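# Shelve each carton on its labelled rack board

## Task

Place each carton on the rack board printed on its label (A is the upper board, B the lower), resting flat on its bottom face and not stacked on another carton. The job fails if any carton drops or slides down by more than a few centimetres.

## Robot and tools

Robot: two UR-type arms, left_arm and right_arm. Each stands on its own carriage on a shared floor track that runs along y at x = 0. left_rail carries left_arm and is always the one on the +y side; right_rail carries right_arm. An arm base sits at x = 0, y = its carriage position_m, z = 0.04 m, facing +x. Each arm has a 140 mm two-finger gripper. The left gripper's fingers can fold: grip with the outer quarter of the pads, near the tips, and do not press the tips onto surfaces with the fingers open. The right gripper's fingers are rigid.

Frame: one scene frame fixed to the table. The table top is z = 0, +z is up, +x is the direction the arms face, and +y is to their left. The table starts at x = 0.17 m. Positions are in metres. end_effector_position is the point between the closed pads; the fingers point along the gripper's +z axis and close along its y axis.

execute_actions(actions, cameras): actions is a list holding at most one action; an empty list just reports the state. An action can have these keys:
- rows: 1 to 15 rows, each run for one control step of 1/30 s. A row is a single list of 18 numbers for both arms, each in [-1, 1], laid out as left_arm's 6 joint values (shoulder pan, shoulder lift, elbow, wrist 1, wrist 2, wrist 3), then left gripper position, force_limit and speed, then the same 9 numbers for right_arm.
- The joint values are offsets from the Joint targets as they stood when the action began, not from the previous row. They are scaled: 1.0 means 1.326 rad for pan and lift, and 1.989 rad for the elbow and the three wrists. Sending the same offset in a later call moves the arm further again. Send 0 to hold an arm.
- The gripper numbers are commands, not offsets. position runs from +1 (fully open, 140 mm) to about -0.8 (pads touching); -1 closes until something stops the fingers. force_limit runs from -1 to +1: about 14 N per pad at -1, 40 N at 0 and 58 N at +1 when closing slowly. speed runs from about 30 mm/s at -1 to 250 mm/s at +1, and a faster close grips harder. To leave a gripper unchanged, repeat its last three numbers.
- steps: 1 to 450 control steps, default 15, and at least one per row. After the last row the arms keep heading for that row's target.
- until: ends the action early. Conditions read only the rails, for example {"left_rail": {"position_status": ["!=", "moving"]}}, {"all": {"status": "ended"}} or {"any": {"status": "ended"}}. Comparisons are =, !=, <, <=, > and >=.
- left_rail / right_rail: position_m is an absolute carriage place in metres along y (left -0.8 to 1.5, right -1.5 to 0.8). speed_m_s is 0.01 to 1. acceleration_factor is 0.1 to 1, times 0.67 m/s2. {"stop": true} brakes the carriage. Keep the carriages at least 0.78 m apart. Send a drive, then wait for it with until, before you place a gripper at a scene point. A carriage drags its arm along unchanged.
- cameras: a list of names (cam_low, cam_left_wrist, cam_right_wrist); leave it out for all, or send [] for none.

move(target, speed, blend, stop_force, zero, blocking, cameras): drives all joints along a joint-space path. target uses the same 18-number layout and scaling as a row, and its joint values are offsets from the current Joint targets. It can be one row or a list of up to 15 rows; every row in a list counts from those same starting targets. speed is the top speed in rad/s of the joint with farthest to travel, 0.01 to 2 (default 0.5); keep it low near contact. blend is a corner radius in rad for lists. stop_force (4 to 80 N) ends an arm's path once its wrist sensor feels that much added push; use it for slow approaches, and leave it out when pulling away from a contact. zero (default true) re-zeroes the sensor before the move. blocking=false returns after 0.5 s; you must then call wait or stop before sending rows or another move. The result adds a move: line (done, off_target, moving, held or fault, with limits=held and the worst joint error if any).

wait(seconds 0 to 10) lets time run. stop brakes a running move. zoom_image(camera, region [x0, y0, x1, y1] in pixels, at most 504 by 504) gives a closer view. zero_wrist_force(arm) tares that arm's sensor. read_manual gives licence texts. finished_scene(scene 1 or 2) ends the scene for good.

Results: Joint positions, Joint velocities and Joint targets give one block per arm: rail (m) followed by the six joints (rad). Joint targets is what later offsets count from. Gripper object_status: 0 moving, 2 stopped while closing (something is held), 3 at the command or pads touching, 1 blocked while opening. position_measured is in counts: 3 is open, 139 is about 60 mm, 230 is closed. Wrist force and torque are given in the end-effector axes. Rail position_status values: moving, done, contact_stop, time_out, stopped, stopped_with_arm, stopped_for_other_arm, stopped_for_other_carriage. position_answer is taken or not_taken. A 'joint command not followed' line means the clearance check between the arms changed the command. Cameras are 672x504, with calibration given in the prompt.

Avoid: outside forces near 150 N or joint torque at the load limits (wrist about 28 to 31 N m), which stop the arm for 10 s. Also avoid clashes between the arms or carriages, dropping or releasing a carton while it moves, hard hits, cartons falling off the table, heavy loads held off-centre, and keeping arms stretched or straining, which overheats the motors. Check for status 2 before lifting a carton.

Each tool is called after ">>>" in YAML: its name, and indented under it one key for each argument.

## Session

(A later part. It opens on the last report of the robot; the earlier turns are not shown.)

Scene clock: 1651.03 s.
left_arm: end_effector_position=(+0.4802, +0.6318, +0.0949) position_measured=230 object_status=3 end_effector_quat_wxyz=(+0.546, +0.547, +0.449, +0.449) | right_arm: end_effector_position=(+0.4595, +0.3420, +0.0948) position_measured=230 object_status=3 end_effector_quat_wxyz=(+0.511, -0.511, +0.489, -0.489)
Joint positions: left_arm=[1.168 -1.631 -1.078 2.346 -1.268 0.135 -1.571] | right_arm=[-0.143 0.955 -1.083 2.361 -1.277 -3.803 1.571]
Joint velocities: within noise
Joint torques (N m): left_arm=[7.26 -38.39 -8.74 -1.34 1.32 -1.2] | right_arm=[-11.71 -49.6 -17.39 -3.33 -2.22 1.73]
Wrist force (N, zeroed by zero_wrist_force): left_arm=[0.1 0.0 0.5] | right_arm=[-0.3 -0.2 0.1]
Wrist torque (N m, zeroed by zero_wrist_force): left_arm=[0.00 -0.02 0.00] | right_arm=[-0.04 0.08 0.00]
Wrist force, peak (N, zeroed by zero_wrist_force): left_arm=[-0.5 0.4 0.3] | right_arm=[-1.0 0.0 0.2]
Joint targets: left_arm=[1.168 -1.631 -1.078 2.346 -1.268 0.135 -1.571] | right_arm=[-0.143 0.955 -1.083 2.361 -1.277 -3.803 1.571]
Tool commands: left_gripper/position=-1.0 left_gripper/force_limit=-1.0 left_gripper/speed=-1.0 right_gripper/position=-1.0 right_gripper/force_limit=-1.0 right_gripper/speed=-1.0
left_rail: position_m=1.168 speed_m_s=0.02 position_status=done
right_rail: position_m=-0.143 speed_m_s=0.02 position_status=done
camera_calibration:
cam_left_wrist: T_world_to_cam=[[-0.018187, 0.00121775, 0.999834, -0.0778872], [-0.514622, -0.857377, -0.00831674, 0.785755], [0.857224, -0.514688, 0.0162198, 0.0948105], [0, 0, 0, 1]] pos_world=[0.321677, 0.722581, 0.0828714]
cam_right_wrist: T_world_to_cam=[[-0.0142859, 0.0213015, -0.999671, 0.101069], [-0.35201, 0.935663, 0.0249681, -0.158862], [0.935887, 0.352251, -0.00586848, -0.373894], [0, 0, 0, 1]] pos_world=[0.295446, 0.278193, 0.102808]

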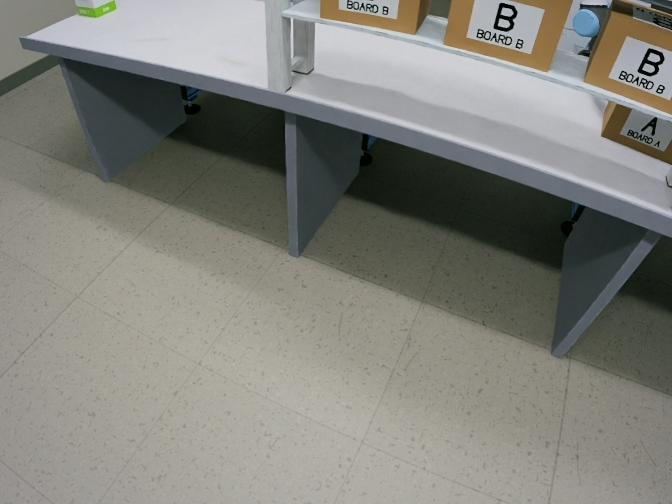

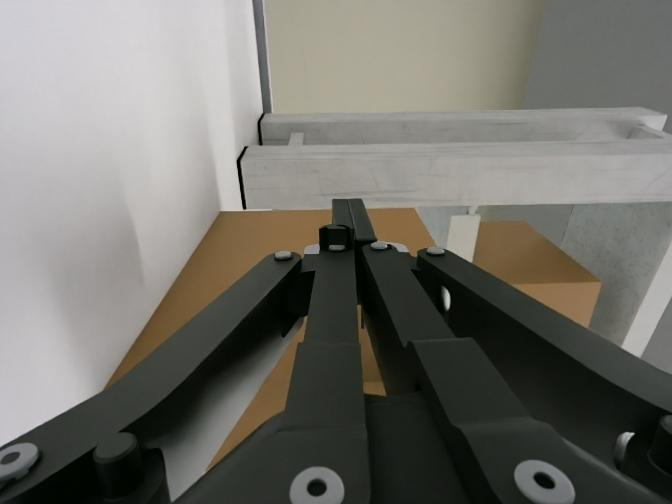

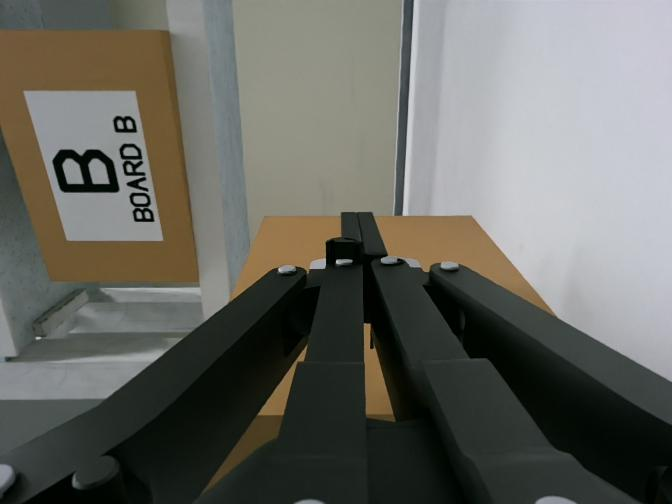

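Steps of 3 mm.

>>> execute_actions:
  actions:
    - {"left_rail":{"position_m":1.164,"speed_m_s":0.01},"right_rail":{"position_m":-0.139,"speed_m_s":0.01},"steps":60,"until":{"all":{"status":"ended"}}}
  cameras: []

>>> execute_actions:
  actions:
    - {"left_rail":{"position_m":1.1615},"right_rail":{"position_m":-0.1365},"steps":60,"until":{"all":{"status":"ended"}}}
  cameras: []

Scene clock: 1657.53 s.
left_arm: end_effector_position=(+0.4802, +0.6279, +0.0949) position_measured=230 object_status=3 end_effector_quat_wxyz=(+0.546, +0.547, +0.449, +0.449) | right_arm: end_effector_position=(+0.4595, +0.3460, +0.0948) position_measured=230 object_status=3 end_effector_quat_wxyz=(+0.511, -0.511, +0.489, -0.489)
Joint positions: left_arm=[1.164 -1.631 -1.078 2.346 -1.268 0.135 -1.571] | right_arm=[-0.139 0.955 -1.083 2.361 -1.277 -3.803 1.571]
Joint velocities: within noise
Joint torques (N m): left_arm=[9.8 -42.52 -12.1 -0.18 0.82 -1.58] | right_arm=[-11.08 -49.49 -20.01 -1.88 -1.72 1.89]
Wrist force (N, zeroed by zero_wrist_force): left_arm=[0.2 0.0 0.2] | right_arm=[-0.3 -0.2 0.1]
Wrist torque (N m, zeroed by zero_wrist_force): left_arm=[0.00 -0.06 0.01] | right_arm=[-0.05 0.07 0.00]
Wrist force, peak (N, zeroed by zero_wrist_force): left_arm=[0.6 0.2 0.1] | right_arm=[-0.8 -0.2 0.2]
Joint targets: left_arm=[1.164 -1.631 -1.078 2.346 -1.268 0.135 -1.571] | right_arm=[-0.139 0.955 -1.083 2.361 -1.277 -3.803 1.571]
Tool commands: left_gripper/position=-1.0 left_gripper/force_limit=-1.0 left_gripper/speed=-1.0 right_gripper/position=-1.0 right_gripper/force_limit=-1.0 right_gripper/speed=-1.0
left_rail: position_m=1.164 speed_m_s=0.01 position_status=done
right_rail: position_m=-0.139 speed_m_s=0.01 position_status=done
No camera images: "cameras" was empty.

Scene clock: 1658.07 s.
left_arm: end_effector_position=(+0.4802, +0.6253, +0.0949) position_measured=230 object_status=3 end_effector_quat_wxyz=(+0.546, +0.547, +0.449, +0.449) | right_arm: end_effector_position=(+0.4595, +0.3485, +0.0948) position_measured=230 object_status=3 end_effector_quat_wxyz=(+0.511, -0.511, +0.489, -0.489)
Joint positions: left_arm=[1.161 -1.631 -1.078 2.346 -1.268 0.135 -1.571] | right_arm=[-0.136 0.955 -1.083 2.361 -1.277 -3.803 1.571]
Joint velocities: within noise
Joint torques (N m): left_arm=[7.35 -43.19 -12.76 0.43 0.92 -1.1] | right_arm=[-10.94 -51.57 -19.26 -1.51 -1.71 1.77]
Wrist force (N, zeroed by zero_wrist_force): left_arm=[0.2 0.2 -0.1] | right_arm=[-0.4 0.0 0.0]
Wrist torque (N m, zeroed by zero_wrist_force): left_arm=[0.03 -0.04 0.00] | right_arm=[0.02 0.09 0.00]
Wrist force, peak (N, zeroed by zero_wrist_force): left_arm=[0.4 -0.1 0.1] | right_arm=[-0.6 -0.1 0.0]
Joint targets: left_arm=[1.161 -1.631 -1.078 2.346 -1.268 0.135 -1.571] | right_arm=[-0.137 0.955 -1.083 2.361 -1.277 -3.803 1.571]
Tool commands: left_gripper/position=-1.0 left_gripper/force_limit=-1.0 left_gripper/speed=-1.0 right_gripper/position=-1.0 right_gripper/force_limit=-1.0 right_gripper/speed=-1.0
left_rail: position_m=1.161 speed_m_s=0.01 position_status=done
right_rail: position_m=-0.136 position_m_goal=-0.137 speed_m_s=0.01 position_status=done
No camera images: "cameras" was empty.

>>> execute_actions:
  actions:
    - {"left_rail":{"position_m":1.1590},"right_rail":{"position_m":-0.1340},"steps":60,"until":{"all":{"status":"ended"}}}
  cameras: []

>>> execute_actions:
  actions:
    - {"left_rail":{"position_m":1.1570},"right_rail":{"position_m":-0.1320},"steps":60,"until":{"all":{"status":"ended"}}}
  cameras: []

Scene clock: 1663.00 s.
left_arm: end_effector_position=(+0.4802, +0.6229, +0.0949) position_measured=230 object_status=3 end_effector_quat_wxyz=(+0.546, +0.547, +0.449, +0.449) | right_arm: end_effector_position=(+0.4595, +0.3510, +0.0948) position_measured=230 object_status=3 end_effector_quat_wxyz=(+0.511, -0.511, +0.489, -0.489)
Joint positions: left_arm=[1.159 -1.631 -1.078 2.346 -1.268 0.135 -1.571] | right_arm=[-0.134 0.955 -1.083 2.361 -1.277 -3.803 1.571]
Joint velocities: within noise
Joint torques (N m): left_arm=[6.34 -43.33 -16.09 0.95 0.05 -1.45] | right_arm=[-10.24 -51.4 -17.95 -0.39 -1.58 1.79]
Wrist force (N, zeroed by zero_wrist_force): left_arm=[-0.1 0.0 0.3] | right_arm=[-0.5 0.1 0.2]
Wrist torque (N m, zeroed by zero_wrist_force): left_arm=[-0.01 0.01 0.00] | right_arm=[0.03 0.11 0.00]
Wrist force, peak (N, zeroed by zero_wrist_force): left_arm=[-0.4 -0.1 0.2] | right_arm=[-0.6 0.5 0.3]
Joint targets: left_arm=[1.159 -1.631 -1.078 2.346 -1.268 0.135 -1.571] | right_arm=[-0.134 0.955 -1.083 2.361 -1.277 -3.803 1.571]
Tool commands: left_gripper/position=-1.0 left_gripper/force_limit=-1.0 left_gripper/speed=-1.0 right_gripper/position=-1.0 right_gripper/force_limit=-1.0 right_gripper/speed=-1.0
left_rail: position_m=1.159 speed_m_s=0.01 position_status=done
right_rail: position_m=-0.134 speed_m_s=0.01 position_status=done
No camera images: "cameras" was empty.

Scene clock: 1663.47 s.
left_arm: end_effector_position=(+0.4802, +0.6208, +0.0949) position_measured=230 object_status=3 end_effector_quat_wxyz=(+0.546, +0.547, +0.449, +0.449) | right_arm: end_effector_position=(+0.4595, +0.3530, +0.0948) position_measured=230 object_status=3 end_effector_quat_wxyz=(+0.511, -0.511, +0.489, -0.489)
Joint positions: left_arm=[1.157 -1.631 -1.078 2.346 -1.268 0.135 -1.571] | right_arm=[-0.132 0.955 -1.083 2.361 -1.277 -3.803 1.571]
Joint velocities: within noise
Joint torques (N m): left_arm=[6.1 -45.21 -15.86 1.02 1.03 -1.59] | right_arm=[-8.87 -50.55 -18.28 -0.35 -1.36 1.78]
Wrist force (N, zeroed by zero_wrist_force): left_arm=[0.3 0.1 0.0] | right_arm=[-0.3 0.1 0.2]
Wrist torque (N m, zeroed by zero_wrist_force): left_arm=[0.01 -0.06 0.00] | right_arm=[0.03 0.07 0.00]
Wrist force, peak (N, zeroed by zero_wrist_force): left_arm=[0.5 -0.1 0.1] | right_arm=[-1.0 0.1 0.0]
Joint targets: left_arm=[1.157 -1.631 -1.078 2.346 -1.268 0.135 -1.571] | right_arm=[-0.132 0.955 -1.083 2.361 -1.277 -3.803 1.571]
Tool commands: left_gripper/position=-1.0 left_gripper/force_limit=-1.0 left_gripper/speed=-1.0 right_gripper/position=-1.0 right_gripper/force_limit=-1.0 right_gripper/speed=-1.0
left_rail: position_m=1.157 speed_m_s=0.01 position_status=done
right_rail: position_m=-0.132 speed_m_s=0.01 position_status=done
No camera images: "cameras" was empty.

>>> execute_actions:
  actions:
    - {"left_rail":{"position_m":1.1550},"right_rail":{"position_m":-0.1300},"steps":60,"until":{"all":{"status":"ended"}}}

>>> execute_actions:
  actions:
    - {"left_rail":{"position_m":1.1530},"right_rail":{"position_m":-0.1280},"steps":60,"until":{"all":{"status":"ended"}}}
  cameras: []

Scene clock: 1667.37 s.
left_arm: end_effector_position=(+0.4802, +0.6189, +0.0949) position_measured=230 object_status=3 end_effector_quat_wxyz=(+0.546, +0.547, +0.449, +0.449) | right_arm: end_effector_position=(+0.4595, +0.3550, +0.0948) position_measured=230 object_status=3 end_effector_quat_wxyz=(+0.511, -0.511, +0.489, -0.489)
Joint positions: left_arm=[1.155 -1.631 -1.078 2.346 -1.268 0.135 -1.571] | right_arm=[-0.13 0.955 -1.083 2.361 -1.277 -3.803 1.571]
Joint velocities: within noise
Joint torques (N m): left_arm=[2.86 -47.82 -19.15 1.21 -0.03 -1.49] | right_arm=[-7.73 -52.54 -16.61 0.59 -1.3 1.88]
Wrist force (N, zeroed by zero_wrist_force): left_arm=[0.0 -0.1 0.1] | right_arm=[-0.6 -0.1 0.0]
Wrist torque (N m, zeroed by zero_wrist_force): left_arm=[-0.03 0.00 0.00] | right_arm=[-0.02 0.13 0.00]
Wrist force, peak (N, zeroed by zero_wrist_force): left_arm=[0.6 0.5 0.0] | right_arm=[-0.9 -0.3 -0.1]
Joint targets: left_arm=[1.155 -1.631 -1.078 2.346 -1.268 0.135 -1.571] | right_arm=[-0.130 0.955 -1.083 2.361 -1.277 -3.803 1.571]
Tool commands: left_gripper/position=-1.0 left_gripper/force_limit=-1.0 left_gripper/speed=-1.0 right_gripper/position=-1.0 right_gripper/force_limit=-1.0 right_gripper/speed=-1.0
left_rail: position_m=1.155 speed_m_s=0.01 position_status=done
right_rail: position_m=-0.130 speed_m_s=0.01 position_status=done
camera_calibration:
cam_left_wrist: T_world_to_cam=[[-0.0181871, 0.00121507, 0.999834, -0.0778696], [-0.514622, -0.857377, -0.00831912, 0.774682], [0.857224, -0.514688, 0.0162185, 0.0881636], [0, 0, 0, 1]] pos_world=[0.321677, 0.709666, 0.0828714]
cam_right_wrist: T_world_to_cam=[[-0.0142838, 0.0213046, -0.999671, 0.100793], [-0.35201, 0.935663, 0.0249702, -0.17097], [0.935887, 0.352251, -0.00586542, -0.378456], [0, 0, 0, 1]] pos_world=[0.295449, 0.291134, 0.102809]

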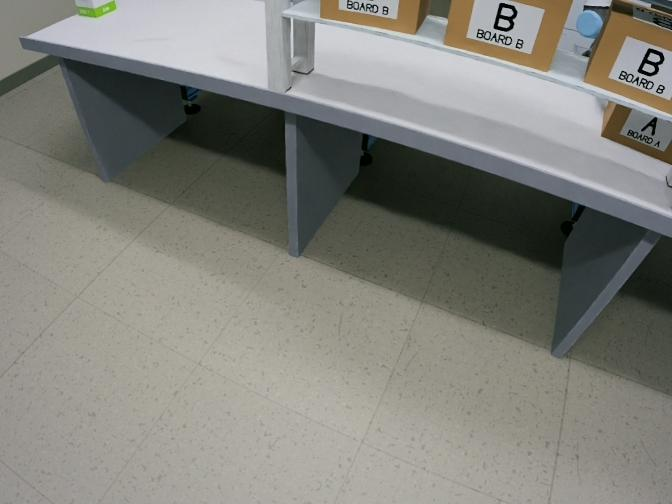

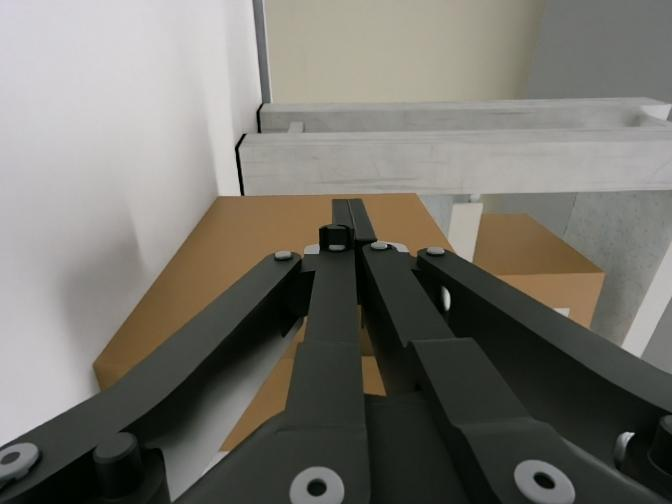

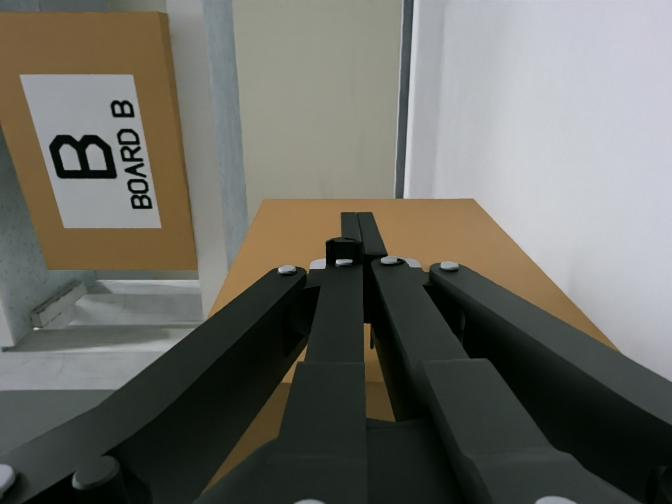

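Scene clock: 1667.83 s.
left_arm: end_effector_position=(+0.4802, +0.6168, +0.0949) position_measured=230 object_status=3 end_effector_quat_wxyz=(+0.546, +0.547, +0.449, +0.449) | right_arm: end_effector_position=(+0.4595, +0.3570, +0.0948) position_measured=230 object_status=3 end_effector_quat_wxyz=(+0.511, -0.511, +0.489, -0.489)
Joint positions: left_arm=[1.153 -1.631 -1.078 2.346 -1.268 0.135 -1.571] | right_arm=[-0.128 0.955 -1.083 2.361 -1.277 -3.803 1.571]
Joint velocities: within noise
Joint torques (N m): left_arm=[3.27 -46.99 -19.23 0.65 -0.31 -1.48] | right_arm=[-7.9 -53.01 -16.56 0.49 -0.82 1.81]
Wrist force (N, zeroed by zero_wrist_force): left_arm=[0.0 0.1 0.1] | right_arm=[6.9 -1.5 -0.5]
Wrist torque (N m, zeroed by zero_wrist_force): left_arm=[-0.01 0.00 0.00] | right_arm=[0.04 0.34 0.02]
Wrist force, peak (N, zeroed by zero_wrist_force): left_arm=[0.4 0.2 -0.1] | right_arm=[7.3 -1.2 -1.1]
Joint targets: left_arm=[1.153 -1.631 -1.078 2.346 -1.268 0.135 -1.571] | right_arm=[-0.128 0.955 -1.083 2.361 -1.277 -3.803 1.571]
Tool commands: left_gripper/position=-1.0 left_gripper/force_limit=-1.0 left_gripper/speed=-1.0 right_gripper/position=-1.0 right_gripper/force_limit=-1.0 right_gripper/speed=-1.0
left_rail: position_m=1.153 speed_m_s=0.01 position_status=done
right_rail: position_m=-0.128 speed_m_s=0.01 position_status=done
No camera images: "cameras" was empty.

Right touches. Left only now.

>>> execute_actions:
  actions:
    - {"left_rail":{"position_m":1.1505},"steps":60,"until":{"all":{"status":"ended"}}}
  cameras: []

>>> execute_actions:
  actions:
    - {"left_rail":{"position_m":1.1485},"steps":60,"until":{"all":{"status":"ended"}}}
  cameras: []

Scene clock: 1670.97 s.
left_arm: end_effector_position=(+0.4802, +0.6144, +0.0949) position_measured=230 object_status=3 end_effector_quat_wxyz=(+0.546, +0.547, +0.449, +0.449) | right_arm: end_effector_position=(+0.4595, +0.3570, +0.0948) position_measured=230 object_status=3 end_effector_quat_wxyz=(+0.511, -0.511, +0.489, -0.489)
Joint positions: left_arm=[1.151 -1.631 -1.078 2.346 -1.268 0.135 -1.571] | right_arm=[-0.128 0.955 -1.083 2.361 -1.277 -3.803 1.571]
Joint velocities: within noise
Joint torques (N m): left_arm=[5.53 -48.76 -22.1 0.89 -0.37 -1.43] | right_arm=[-7.95 -52.24 -15.55 0.47 -0.88 1.97]
Wrist force (N, zeroed by zero_wrist_force): left_arm=[0.3 0.3 0.1] | right_arm=[7.5 -1.3 -0.5]
Wrist torque (N m, zeroed by zero_wrist_force): left_arm=[0.06 -0.06 0.00] | right_arm=[0.07 0.30 0.03]
Wrist force, peak (N, zeroed by zero_wrist_force): left_arm=[0.6 0.0 0.3] | right_arm=[7.8 -1.5 -0.5]
Joint targets: left_arm=[1.151 -1.631 -1.078 2.346 -1.268 0.135 -1.571] | right_arm=[-0.128 0.955 -1.083 2.361 -1.277 -3.803 1.571]
Tool commands: left_gripper/position=-1.0 left_gripper/force_limit=-1.0 left_gripper/speed=-1.0 right_gripper/position=-1.0 right_gripper/force_limit=-1.0 right_gripper/speed=-1.0
left_rail: position_m=1.151 speed_m_s=0.01 position_status=done
right_rail: position_m=-0.128 speed_m_s=0.01 position_status=done
No camera images: "cameras" was empty.

Scene clock: 1671.43 s.
left_arm: end_effector_position=(+0.4802, +0.6123, +0.0949) position_measured=230 object_status=3 end_effector_quat_wxyz=(+0.546, +0.547, +0.449, +0.449) | right_arm: end_effector_position=(+0.4595, +0.3570, +0.0948) position_measured=230 object_status=3 end_effector_quat_wxyz=(+0.511, -0.511, +0.489, -0.489)
Joint positions: left_arm=[1.148 -1.631 -1.078 2.346 -1.268 0.135 -1.571] | right_arm=[-0.128 0.955 -1.083 2.361 -1.277 -3.803 1.571]
Joint velocities: within noise
Joint torques (N m): left_arm=[2.97 -49.46 -22.49 1.07 -0.56 -1.82] | right_arm=[-6.02 -53.99 -15.3 0.6 -0.8 1.95]
Wrist force (N, zeroed by zero_wrist_force): left_arm=[3.6 0.0 -1.6] | right_arm=[7.5 -0.7 -0.6]
Wrist torque (N m, zeroed by zero_wrist_force): left_arm=[0.00 0.09 -0.01] | right_arm=[0.01 0.31 0.03]
Wrist force, peak (N, zeroed by zero_wrist_force): left_arm=[3.7 1.0 -2.0] | right_arm=[7.7 -1.0 -0.6]
Joint targets: left_arm=[1.148 -1.631 -1.078 2.346 -1.268 0.135 -1.571] | right_arm=[-0.128 0.955 -1.083 2.361 -1.277 -3.803 1.571]
Tool commands: left_gripper/position=-1.0 left_gripper/force_limit=-1.0 left_gripper/speed=-1.0 right_gripper/position=-1.0 right_gripper/force_limit=-1.0 right_gripper/speed=-1.0
left_rail: position_m=1.148 speed_m_s=0.01 position_status=done
right_rail: position_m=-0.128 speed_m_s=0.01 position_status=done
No camera images: "cameras" was empty.

Squeeze: both 2 mm more.

>>> execute_actions:
  actions:
    - {"left_rail":{"position_m":1.1464},"right_rail":{"position_m":-0.1261},"steps":60,"until":{"all":{"status":"ended"}}}
  cameras: []

Scene clock: 1674.77 s.
left_arm: end_effector_position=(+0.4802, +0.6104, +0.0949) position_measured=230 object_status=3 end_effector_quat_wxyz=(+0.546, +0.546, +0.449, +0.449) | right_arm: end_effector_position=(+0.4595, +0.3588, +0.0948) position_measured=230 object_status=3 end_effector_quat_wxyz=(+0.511, -0.511, +0.489, -0.489)
Joint positions: left_arm=[1.146 -1.631 -1.078 2.346 -1.268 0.135 -1.571] | right_arm=[-0.126 0.955 -1.083 2.361 -1.277 -3.802 1.571]
Joint velocities: within noise
Joint torques (N m): left_arm=[1.61 -50.91 -26.45 -1.07 9.95 -1.68] | right_arm=[-2.87 -53.93 -20.13 0.31 -6.39 1.85]
Wrist force (N, zeroed by zero_wrist_force): left_arm=[33.5 9.9 -20.3] | right_arm=[28.1 -6.9 -3.1]
Wrist torque (N m, zeroed by zero_wrist_force): left_arm=[0.02 -0.32 -0.30] | right_arm=[0.23 0.88 0.11]
Wrist force, peak (N, zeroed by zero_wrist_force): left_arm=[33.5 9.9 -20.3] | right_arm=[28.1 -6.9 -3.1]
Joint targets: left_arm=[1.146 -1.631 -1.078 2.346 -1.268 0.135 -1.571] | right_arm=[-0.126 0.955 -1.083 2.361 -1.277 -3.803 1.571]
Tool commands: left_gripper/position=-1.0 left_gripper/force_limit=-1.0 left_gripper/speed=-1.0 right_gripper/position=-1.0 right_gripper/force_limit=-1.0 right_gripper/speed=-1.0
left_rail: position_m=1.146 speed_m_s=0.01 position_status=done
right_rail: position_m=-0.126 speed_m_s=0.01 position_status=done
No camera images: "cameras" was empty.

>>> execute_actions:
  actions:
    - {"left_rail":{"position_m":1.1459},"right_rail":{"position_m":-0.1254},"steps":60,"until":{"all":{"status":"ended"}}}

Scene clock: 1679.53 s.
left_arm: end_effector_position=(+0.4802, +0.6098, +0.0949) position_measured=230 object_status=3 end_effector_quat_wxyz=(+0.546, +0.547, +0.449, +0.449) | right_arm: end_effector_position=(+0.4595, +0.3595, +0.0948) position_measured=230 object_status=3 end_effector_quat_wxyz=(+0.511, -0.511, +0.489, -0.489)
Joint positions: left_arm=[1.146 -1.631 -1.078 2.346 -1.268 0.135 -1.571] | right_arm=[-0.125 0.955 -1.083 2.361 -1.277 -3.803 1.571]
Joint velocities: within noise
Joint torques (N m): left_arm=[-3.54 -50.63 -48.68 -5.18 17.1 -1.62] | right_arm=[24.91 -53.93 -32.27 -0.73 -15.8 1.87]
Wrist force (N, zeroed by zero_wrist_force): left_arm=[43.2 12.4 -21.9] | right_arm=[38.6 -9.1 -2.6]
Wrist torque (N m, zeroed by zero_wrist_force): left_arm=[0.04 -0.52 -0.40] | right_arm=[0.27 1.10 0.15]
Wrist force, peak (N, zeroed by zero_wrist_force): left_arm=[43.1 12.7 -22.3] | right_arm=[38.6 -9.1 -2.6]
Joint targets: left_arm=[1.146 -1.631 -1.078 2.346 -1.268 0.135 -1.571] | right_arm=[-0.125 0.955 -1.083 2.361 -1.277 -3.803 1.571]
Tool commands: left_gripper/position=-1.0 left_gripper/force_limit=-1.0 left_gripper/speed=-1.0 right_gripper/position=-1.0 right_gripper/force_limit=-1.0 right_gripper/speed=-1.0
left_rail: position_m=1.146 speed_m_s=0.01 position_status=done
right_rail: position_m=-0.125 speed_m_s=0.01 position_status=done
camera_calibration:
cam_left_wrist: T_world_to_cam=[[-0.0181883, 0.00119523, 0.999834, -0.0778415], [-0.514619, -0.857379, -0.00833667, 0.766898], [0.857226, -0.514685, 0.0162094, 0.0834851], [0, 0, 0, 1]] pos_world=[0.321679, 0.700584, 0.0828687]
cam_right_wrist: T_world_to_cam=[[-0.0142853, 0.0213021, -0.999671, 0.100696], [-0.351993, 0.935669, 0.0249683, -0.175266], [0.935894, 0.352234, -0.00586815, -0.380074], [0, 0, 0, 1]] pos_world=[0.295455, 0.295721, 0.102809]

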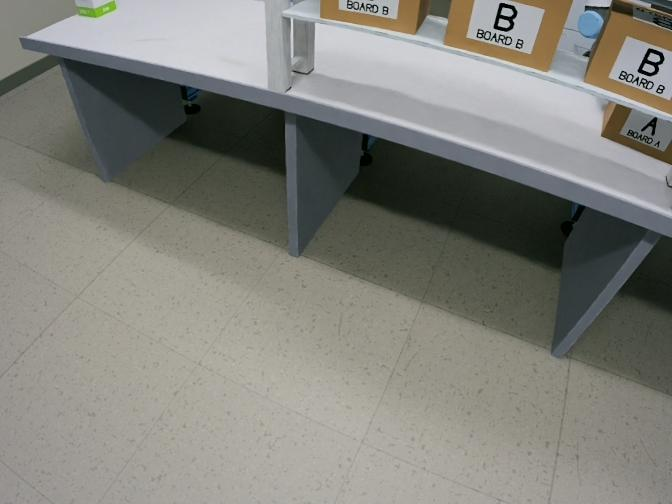

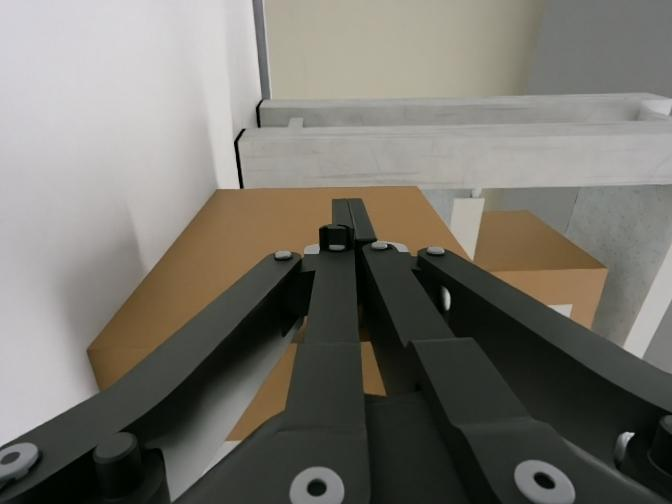

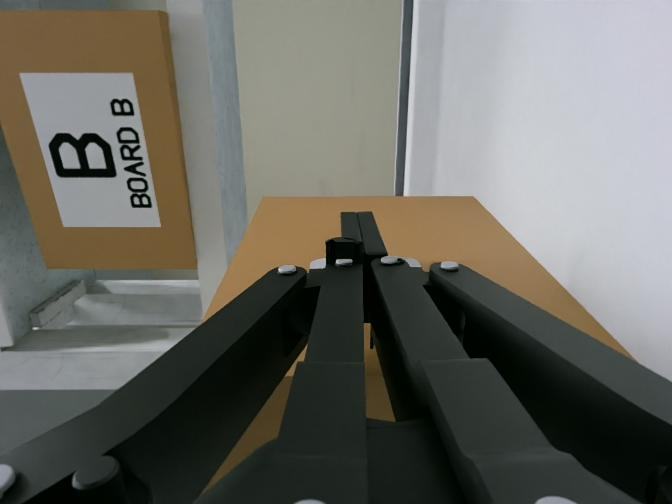

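>>> move:
  target:
    - [0,-0.0885,-0.0025,0.0614,0,0,-1,-1,-1,0,-0.0900,-0.0025,0.0625,0,0,-1,-1,-1]
  speed: 0.05

Scene clock: 1737.53 s.
left_arm: end_effector_position=(+0.4802, +0.6096, +0.1499) position_measured=230 object_status=3 end_effector_quat_wxyz=(+0.546, +0.546, +0.449, +0.449) | right_arm: end_effector_position=(+0.4596, +0.3597, +0.1498) position_measured=230 object_status=3 end_effector_quat_wxyz=(+0.511, -0.511, +0.489, -0.489)
Joint positions: left_arm=[1.146 -1.631 -1.195 2.341 -1.146 0.135 -1.571] | right_arm=[-0.125 0.955 -1.202 2.356 -1.153 -3.803 1.571]
Joint velocities: within noise
Joint torques (N m): left_arm=[-11.29 -83.45 -59.24 -0.15 16.94 -2.03] | right_arm=[28.23 -77.6 -47.19 -2.57 -15.82 1.97]
Wrist force (N, zeroed by zero_wrist_force): left_arm=[36.6 -5.8 -10.1] | right_arm=[37.7 10.4 1.9]
Wrist torque (N m, zeroed by zero_wrist_force): left_arm=[0.37 -0.20 -0.09] | right_arm=[-0.31 1.23 -0.14]
Wrist force, peak (N, zeroed by zero_wrist_force): left_arm=[44.0 13.5 -23.4] | right_arm=[49.7 12.4 2.7]
Joint targets: left_arm=[1.146 -1.631 -1.195 2.341 -1.146 0.135 -1.571] | right_arm=[-0.125 0.955 -1.202 2.356 -1.152 -3.803 1.571]
left_rail: position_m=1.146 speed_m_s=0.01 position_status=done
right_rail: position_m=-0.125 speed_m_s=0.01 position_status=done
move: done
camera_calibration:
cam_left_wrist: T_world_to_cam=[[-0.018174, 0.00143285, 0.999834, -0.133013], [-0.514619, -0.857381, -0.00812551, 0.767132], [0.857226, -0.514681, 0.0163194, 0.0824697], [0, 0, 0, 1]] pos_world=[0.321668, 0.70036, 0.137878]
cam_right_wrist: T_world_to_cam=[[-0.0142775, 0.0213135, -0.999671, 0.155628], [-0.35201, 0.935663, 0.0249763, -0.176729], [0.935887, 0.352251, -0.00585635, -0.379843], [0, 0, 0, 1]] pos_world=[0.295502, 0.295842, 0.157766]

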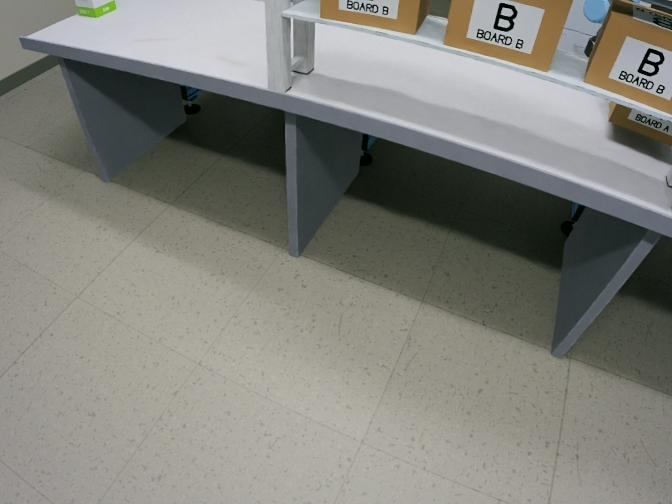

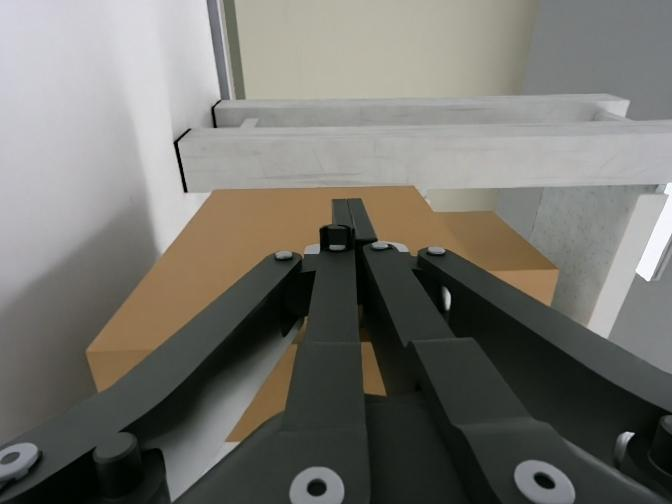

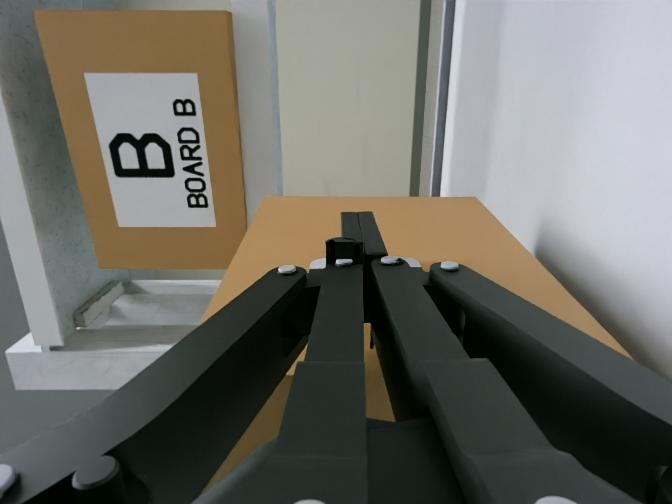

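>>> move:
  target:
    - [0,-0.0899,-0.0094,0.0694,0,0,-1,-1,-1,0,-0.0914,-0.0095,0.0704,0,0,-1,-1,-1]
    - [0,-0.1702,-0.0256,0.1392,0,0,-1,-1,-1,0,-0.1730,-0.0259,0.1412,0,0,-1,-1,-1]
    - [0,-0.2394,-0.0480,0.2077,0,0,-1,-1,-1,0,-0.2431,-0.0485,0.2106,0,0,-1,-1,-1]
  speed: 0.12
  blend: 0.01
  cameras: []

>>> move:
  target:
    - [0.0034,-0.0100,-0.0600,0.0667,0.0023,0,-1,-1,-1,-0.0397,-0.1090,0.0030,0.0697,-0.0264,0,-1,-1,-1]
    - [0.0064,-0.0066,-0.1238,0.1283,0.0043,0,-1,-1,-1,-0.0865,-0.2118,-0.0035,0.1446,-0.0577,0,-1,-1,-1]
  speed: 0.1
  blend: 0.01

Scene clock: 1752.23 s.
left_arm: end_effector_position=(+0.4802, +0.6096, +0.3299) position_measured=230 object_status=3 end_effector_quat_wxyz=(+0.546, +0.547, +0.449, +0.449) | right_arm: end_effector_position=(+0.4596, +0.3596, +0.3296) position_measured=230 object_status=3 end_effector_quat_wxyz=(+0.511, -0.511, +0.489, -0.489)
Joint positions: left_arm=[1.146 -1.631 -1.512 2.246 -0.733 0.135 -1.571] | right_arm=[-0.125 0.955 -1.525 2.259 -0.734 -3.803 1.571]
Joint velocities: within noise
Joint torques (N m): left_arm=[-23.64 -65.25 -70.83 -0.85 16.8 -2.28] | right_arm=[28.41 -59.26 -59.78 -3.29 -15.88 2.09]
Wrist force (N, zeroed by zero_wrist_force): left_arm=[36.8 -5.9 -9.8] | right_arm=[38.1 10.4 1.9]
Wrist torque (N m, zeroed by zero_wrist_force): left_arm=[0.27 -0.21 -0.07] | right_arm=[-0.31 1.18 -0.12]
Wrist force, peak (N, zeroed by zero_wrist_force): left_arm=[51.0 -6.5 -12.6] | right_arm=[52.5 12.0 2.1]
Joint targets: left_arm=[1.146 -1.631 -1.512 2.245 -0.733 0.135 -1.571] | right_arm=[-0.125 0.955 -1.525 2.259 -0.734 -3.803 1.571]
left_rail: position_m=1.146 speed_m_s=0.01 position_status=done
right_rail: position_m=-0.125 speed_m_s=0.01 position_status=done
move: done
No camera images: "cameras" was empty.

Scene clock: 1755.60 s.
left_arm: end_effector_position=(+0.4801, +0.5336, +0.4496) position_measured=230 object_status=3 end_effector_quat_wxyz=(+0.546, +0.547, +0.449, +0.449) | right_arm: end_effector_position=(+0.4595, +0.2838, +0.4497) position_measured=230 object_status=3 end_effector_quat_wxyz=(+0.511, -0.511, +0.489, -0.489)
Joint positions: left_arm=[1.146 -1.623 -1.521 1.999 -0.478 0.144 -1.571] | right_arm=[-0.125 0.84 -1.805 2.252 -0.446 -3.917 1.571]
Joint velocities: within noise
Joint torques (N m): left_arm=[-4.33 -21.77 -75.73 -1.33 19.75 -2.4] | right_arm=[5.35 -30.59 -63.69 -3.36 -23.03 2.11]
Wrist force (N, zeroed by zero_wrist_force): left_arm=[40.5 -5.9 -11.5] | right_arm=[42.1 11.3 2.5]
Wrist torque (N m, zeroed by zero_wrist_force): left_arm=[0.35 -0.35 -0.11] | right_arm=[-0.24 1.36 -0.15]
Wrist force, peak (N, zeroed by zero_wrist_force): left_arm=[50.0 -6.5 -11.6] | right_arm=[51.5 11.4 1.2]
Joint targets: left_arm=[1.146 -1.623 -1.521 1.999 -0.477 0.144 -1.571] | right_arm=[-0.125 0.840 -1.806 2.252 -0.446 -3.917 1.571]
left_rail: position_m=1.146 speed_m_s=0.01 position_status=done
right_rail: position_m=-0.125 speed_m_s=0.01 position_status=done
move: done
camera_calibration:
cam_left_wrist: T_world_to_cam=[[-0.018192, 0.00101907, 0.999834, -0.432347], [-0.514718, -0.857317, -0.00849151, 0.704537], [0.857166, -0.514787, 0.0161209, 0.038657], [0, 0, 0, 1]] pos_world=[0.321637, 0.624353, 0.437634]
cam_right_wrist: T_world_to_cam=[[-0.0142692, 0.0214525, -0.999668, 0.456965], [-0.352103, 0.935625, 0.0251041, -0.113297], [0.935853, 0.352344, -0.00579712, -0.351349], [0, 0, 0, 1]] pos_world=[0.295439, 0.219996, 0.457621]

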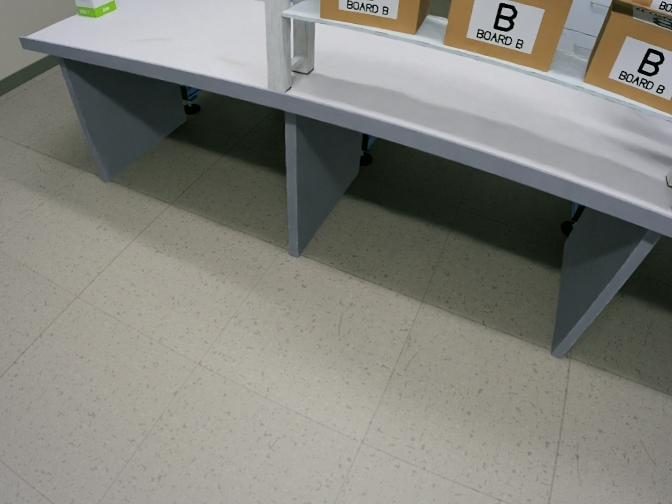

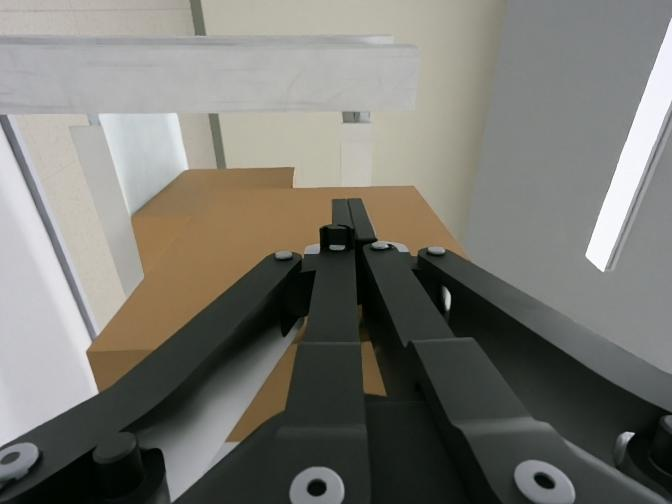

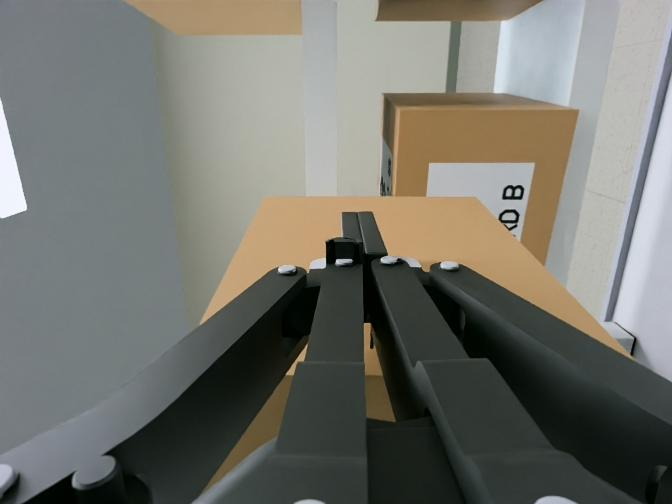

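>>> move:
  target:
    - [0.0025,0.0140,-0.0680,0.0585,0.0016,0,-1,-1,-1,-0.0565,-0.0927,-0.0155,0.0774,-0.0376,0,-1,-1,-1]
    - [0.0048,0.0375,-0.1406,0.1154,0.0031,0,-1,-1,-1,-0.1256,-0.1731,-0.0395,0.1550,-0.0837,0,-1,-1,-1]
    - [0.0048,0.0249,-0.1763,0.1595,0.0031,0,-1,-1,-1,-0.1256,-0.1798,-0.0814,0.2013,-0.0837,0,-1,-1,-1]
  speed: 0.1
  blend: 0.01

Scene clock: 1766.20 s.
left_arm: end_effector_position=(+0.4801, +0.4576, +0.6199) position_measured=230 object_status=3 end_effector_quat_wxyz=(+0.546, +0.546, +0.449, +0.449) | right_arm: end_effector_position=(+0.4596, +0.2079, +0.6194) position_measured=230 object_status=3 end_effector_quat_wxyz=(+0.511, -0.511, +0.489, -0.489)
Joint positions: left_arm=[1.146 -1.616 -1.488 1.649 -0.16 0.15 -1.571] | right_arm=[-0.125 0.673 -2.044 2.09 -0.046 -4.084 1.571]
Joint velocities: within noise
Joint torques (N m): left_arm=[-12.69 -61.91 -72.99 -0.94 20.11 -1.47] | right_arm=[9.47 -14.47 -63.04 -2.73 -22.89 2.47]
Wrist force (N, zeroed by zero_wrist_force): left_arm=[43.3 -6.0 -12.1] | right_arm=[44.8 11.1 2.7]
Wrist torque (N m, zeroed by zero_wrist_force): left_arm=[0.34 -0.34 -0.13] | right_arm=[-0.34 1.45 -0.16]
Wrist force, peak (N, zeroed by zero_wrist_force): left_arm=[51.2 -7.2 -10.6] | right_arm=[53.0 12.1 0.1]
Joint targets: left_arm=[1.146 -1.616 -1.488 1.649 -0.160 0.150 -1.571] | right_arm=[-0.125 0.673 -2.044 2.090 -0.046 -4.084 1.571]
left_rail: position_m=1.146 speed_m_s=0.01 position_status=done
right_rail: position_m=-0.125 speed_m_s=0.01 position_status=done
move: done
camera_calibration:
cam_left_wrist: T_world_to_cam=[[-0.0181697, 0.00140018, 0.999834, -0.602682], [-0.514538, -0.857429, -0.00814983, 0.640651], [0.857275, -0.514601, 0.0162997, -0.00341507], [0, 0, 0, 1]] pos_world=[0.321617, 0.548399, 0.607859]
cam_right_wrist: T_world_to_cam=[[-0.0144015, 0.0214821, -0.999666, 0.628388], [-0.35208, 0.935631, 0.0251782, -0.0465274], [0.935859, 0.352325, -0.00591113, -0.32367], [0, 0, 0, 1]] pos_world=[0.295578, 0.14407, 0.627436]

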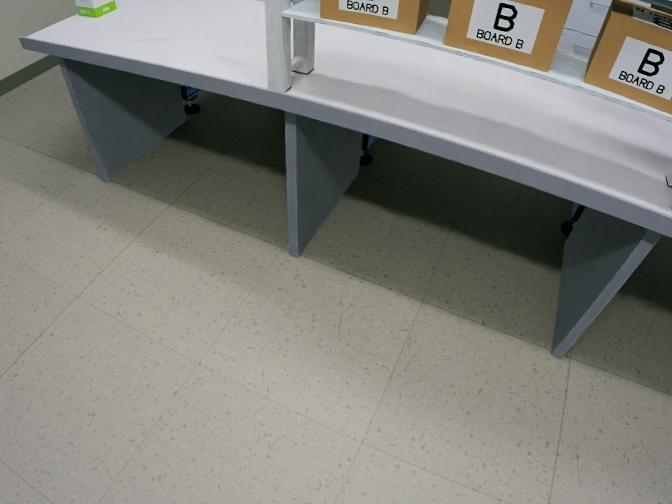

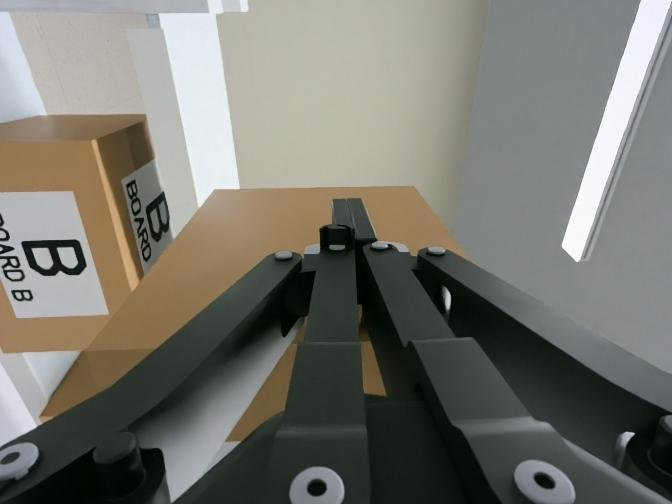

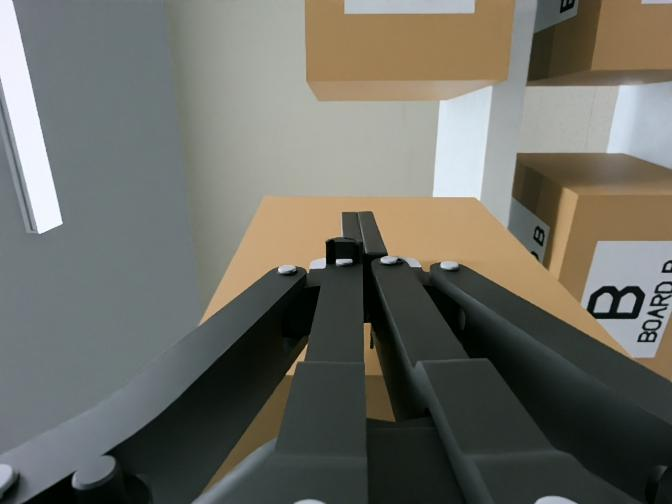

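>>> move:
  target:
    - [0.0703,0.0199,-0.0146,0.0013,0.0469,0,-1,-1,-1,-0.0830,0.0394,-0.0141,-0.0122,-0.0554,0,-1,-1,-1]
    - [0.1381,0.0455,-0.0340,0.0037,0.0921,0,-1,-1,-1,-0.1475,0.0884,-0.0334,-0.0255,-0.0983,0,-1,-1,-1]
  speed: 0.07
  blend: 0.01

Scene clock: 1807.80 s.
left_arm: end_effector_position=(+0.5959, +0.4575, +0.6199) position_measured=230 object_status=3 end_effector_quat_wxyz=(+0.546, +0.547, +0.449, +0.449) | right_arm: end_effector_position=(+0.5755, +0.2079, +0.6195) position_measured=230 object_status=3 end_effector_quat_wxyz=(+0.511, -0.511, +0.489, -0.489)
Joint positions: left_arm=[1.146 -1.433 -1.428 1.581 -0.153 0.333 -1.571] | right_arm=[-0.125 0.478 -1.927 2.024 -0.096 -4.279 1.571]
Joint velocities: within noise
Joint torques (N m): left_arm=[-11.05 -27.98 -75.73 -1.77 21.04 -2.01] | right_arm=[14.68 -6.09 -63.07 -14.77 -23.86 2.26]
Wrist force (N, zeroed by zero_wrist_force): left_arm=[41.9 -6.6 -10.8] | right_arm=[43.8 11.8 1.6]
Wrist torque (N m, zeroed by zero_wrist_force): left_arm=[0.31 -0.17 -0.10] | right_arm=[-0.25 1.32 -0.14]
Wrist force, peak (N, zeroed by zero_wrist_force): left_arm=[56.4 -6.4 -16.1] | right_arm=[58.9 11.8 4.3]
Joint targets: left_arm=[1.146 -1.433 -1.428 1.581 -0.153 0.333 -1.571] | right_arm=[-0.125 0.478 -1.927 2.024 -0.096 -4.279 1.571]
left_rail: position_m=1.146 speed_m_s=0.01 position_status=done
right_rail: position_m=-0.125 speed_m_s=0.01 position_status=done
move: done
camera_calibration:
cam_left_wrist: T_world_to_cam=[[-0.0180855, 0.00134973, 0.999836, -0.600624], [-0.514604, -0.857389, -0.00815098, 0.700148], [0.857237, -0.514666, 0.0162009, -0.102658], [0, 0, 0, 1]] pos_world=[0.437438, 0.548275, 0.607895]
cam_right_wrist: T_world_to_cam=[[-0.0145137, 0.0215802, -0.999662, 0.630123], [-0.351997, 0.935659, 0.0253091, -0.00583234], [0.935889, 0.352245, -0.00598371, -0.432052], [0, 0, 0, 1]] pos_world=[0.411445, 0.144047, 0.627473]

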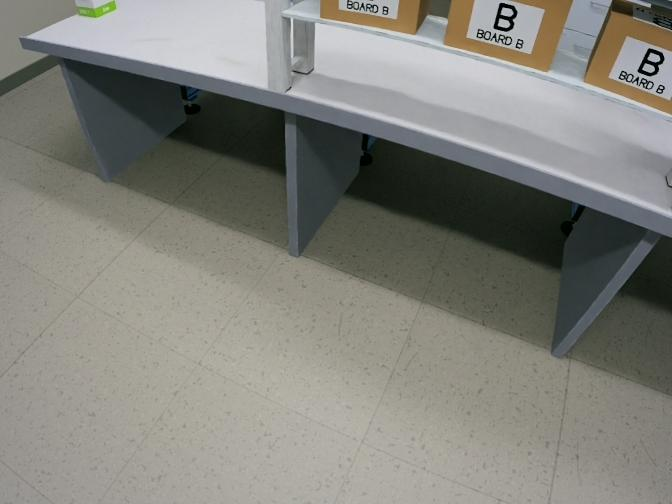

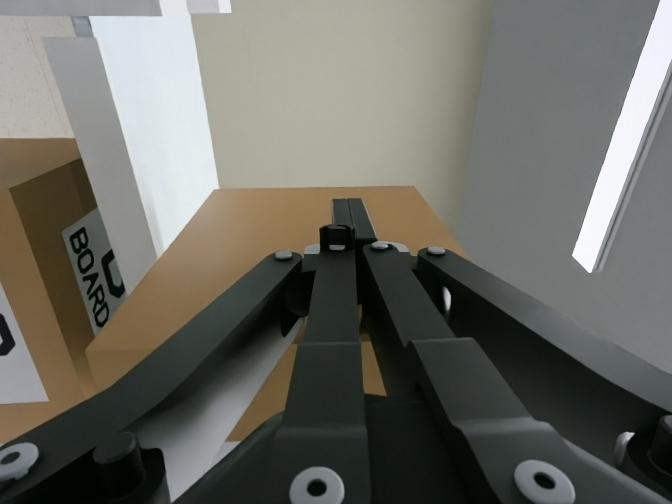

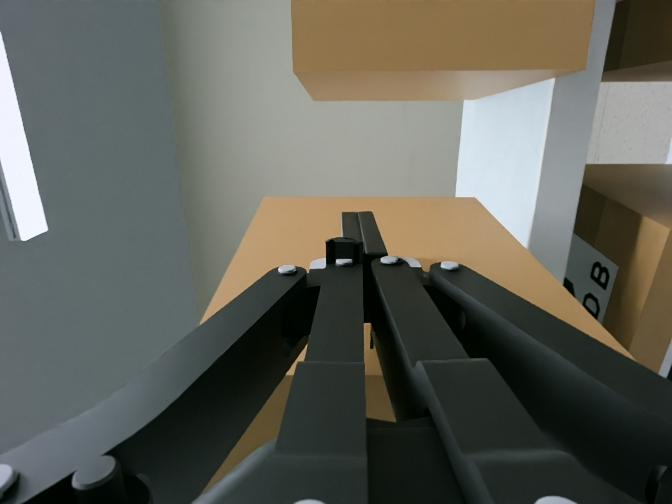

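>>> move:
  target:
    - [0.0647,0.0310,-0.0243,0.0035,0.0431,0,-1,-1,-1,-0.0502,0.0547,-0.0242,-0.0123,-0.0335,0,-1,-1,-1]
    - [0.1259,0.0666,-0.0534,0.0090,0.0839,0,-1,-1,-1,-0.0895,0.1134,-0.0531,-0.0226,-0.0597,0,-1,-1,-1]
    - [0.1827,0.1069,-0.0876,0.0163,0.1218,0,-1,-1,-1,-0.1208,0.1741,-0.0864,-0.0297,-0.0806,0,-1,-1,-1]
  speed: 0.07
  blend: 0.01

Scene clock: 1822.03 s.
left_arm: end_effector_position=(+0.7699, +0.4575, +0.6198) position_measured=230 object_status=3 end_effector_quat_wxyz=(+0.546, +0.546, +0.449, +0.449) | right_arm: end_effector_position=(+0.7493, +0.2078, +0.6196) position_measured=230 object_status=3 end_effector_quat_wxyz=(+0.511, -0.511, +0.489, -0.489)
Joint positions: left_arm=[1.146 -1.191 -1.286 1.407 -0.121 0.575 -1.571] | right_arm=[-0.125 0.318 -1.696 1.852 -0.155 -4.439 1.571]
Joint velocities: within noise
Joint torques (N m): left_arm=[-16.42 -47.9 -75.53 -2.91 20.15 -1.3] | right_arm=[16.74 -35.47 -62.82 -14.04 -22.25 2.31]
Wrist force (N, zeroed by zero_wrist_force): left_arm=[39.6 -7.1 -9.4] | right_arm=[41.2 11.4 1.4]
Wrist torque (N m, zeroed by zero_wrist_force): left_arm=[0.28 -0.02 -0.08] | right_arm=[-0.32 1.17 -0.19]
Wrist force, peak (N, zeroed by zero_wrist_force): left_arm=[51.1 -6.4 -14.1] | right_arm=[53.9 12.5 2.8]
Joint targets: left_arm=[1.146 -1.191 -1.286 1.407 -0.121 0.575 -1.571] | right_arm=[-0.125 0.318 -1.696 1.852 -0.155 -4.440 1.571]
left_rail: position_m=1.146 speed_m_s=0.01 position_status=done
right_rail: position_m=-0.125 speed_m_s=0.01 position_status=done
move: done
camera_calibration:
cam_left_wrist: T_world_to_cam=[[-0.0180001, 0.00144288, 0.999837, -0.597532], [-0.514598, -0.857394, -0.00802702, 0.789555], [0.857242, -0.514659, 0.0161757, -0.251769], [0, 0, 0, 1]] pos_world=[0.611375, 0.548246, 0.607844]
cam_right_wrist: T_world_to_cam=[[-0.0145003, 0.0217109, -0.999659, 0.632785], [-0.352109, 0.935614, 0.0254274, 0.0554608], [0.935847, 0.352358, -0.00592208, -0.594739], [0, 0, 0, 1]] pos_world=[0.585289, 0.143933, 0.627637]

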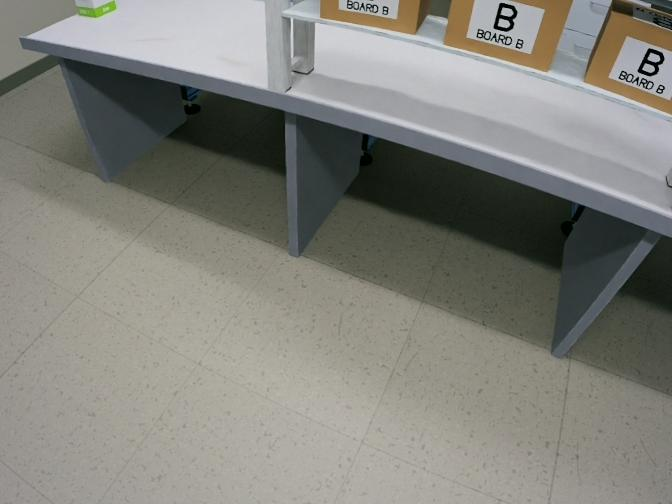

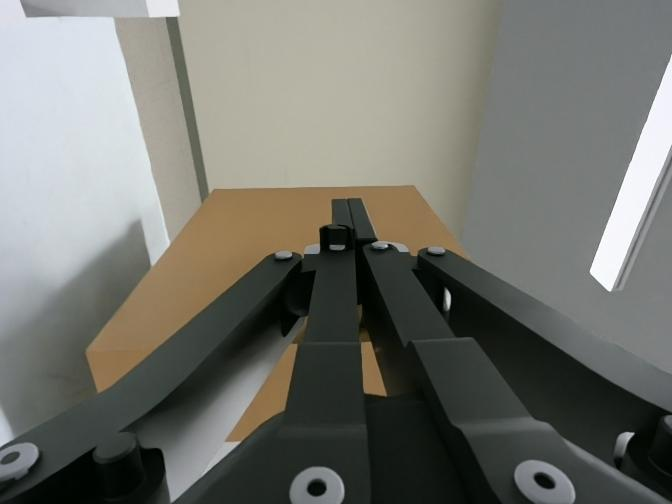

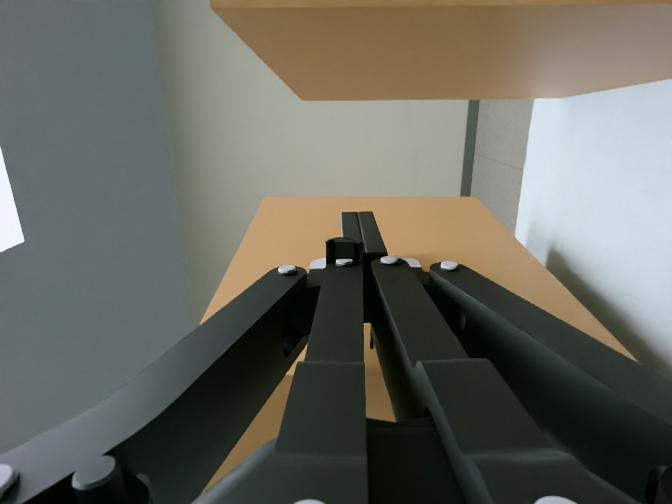

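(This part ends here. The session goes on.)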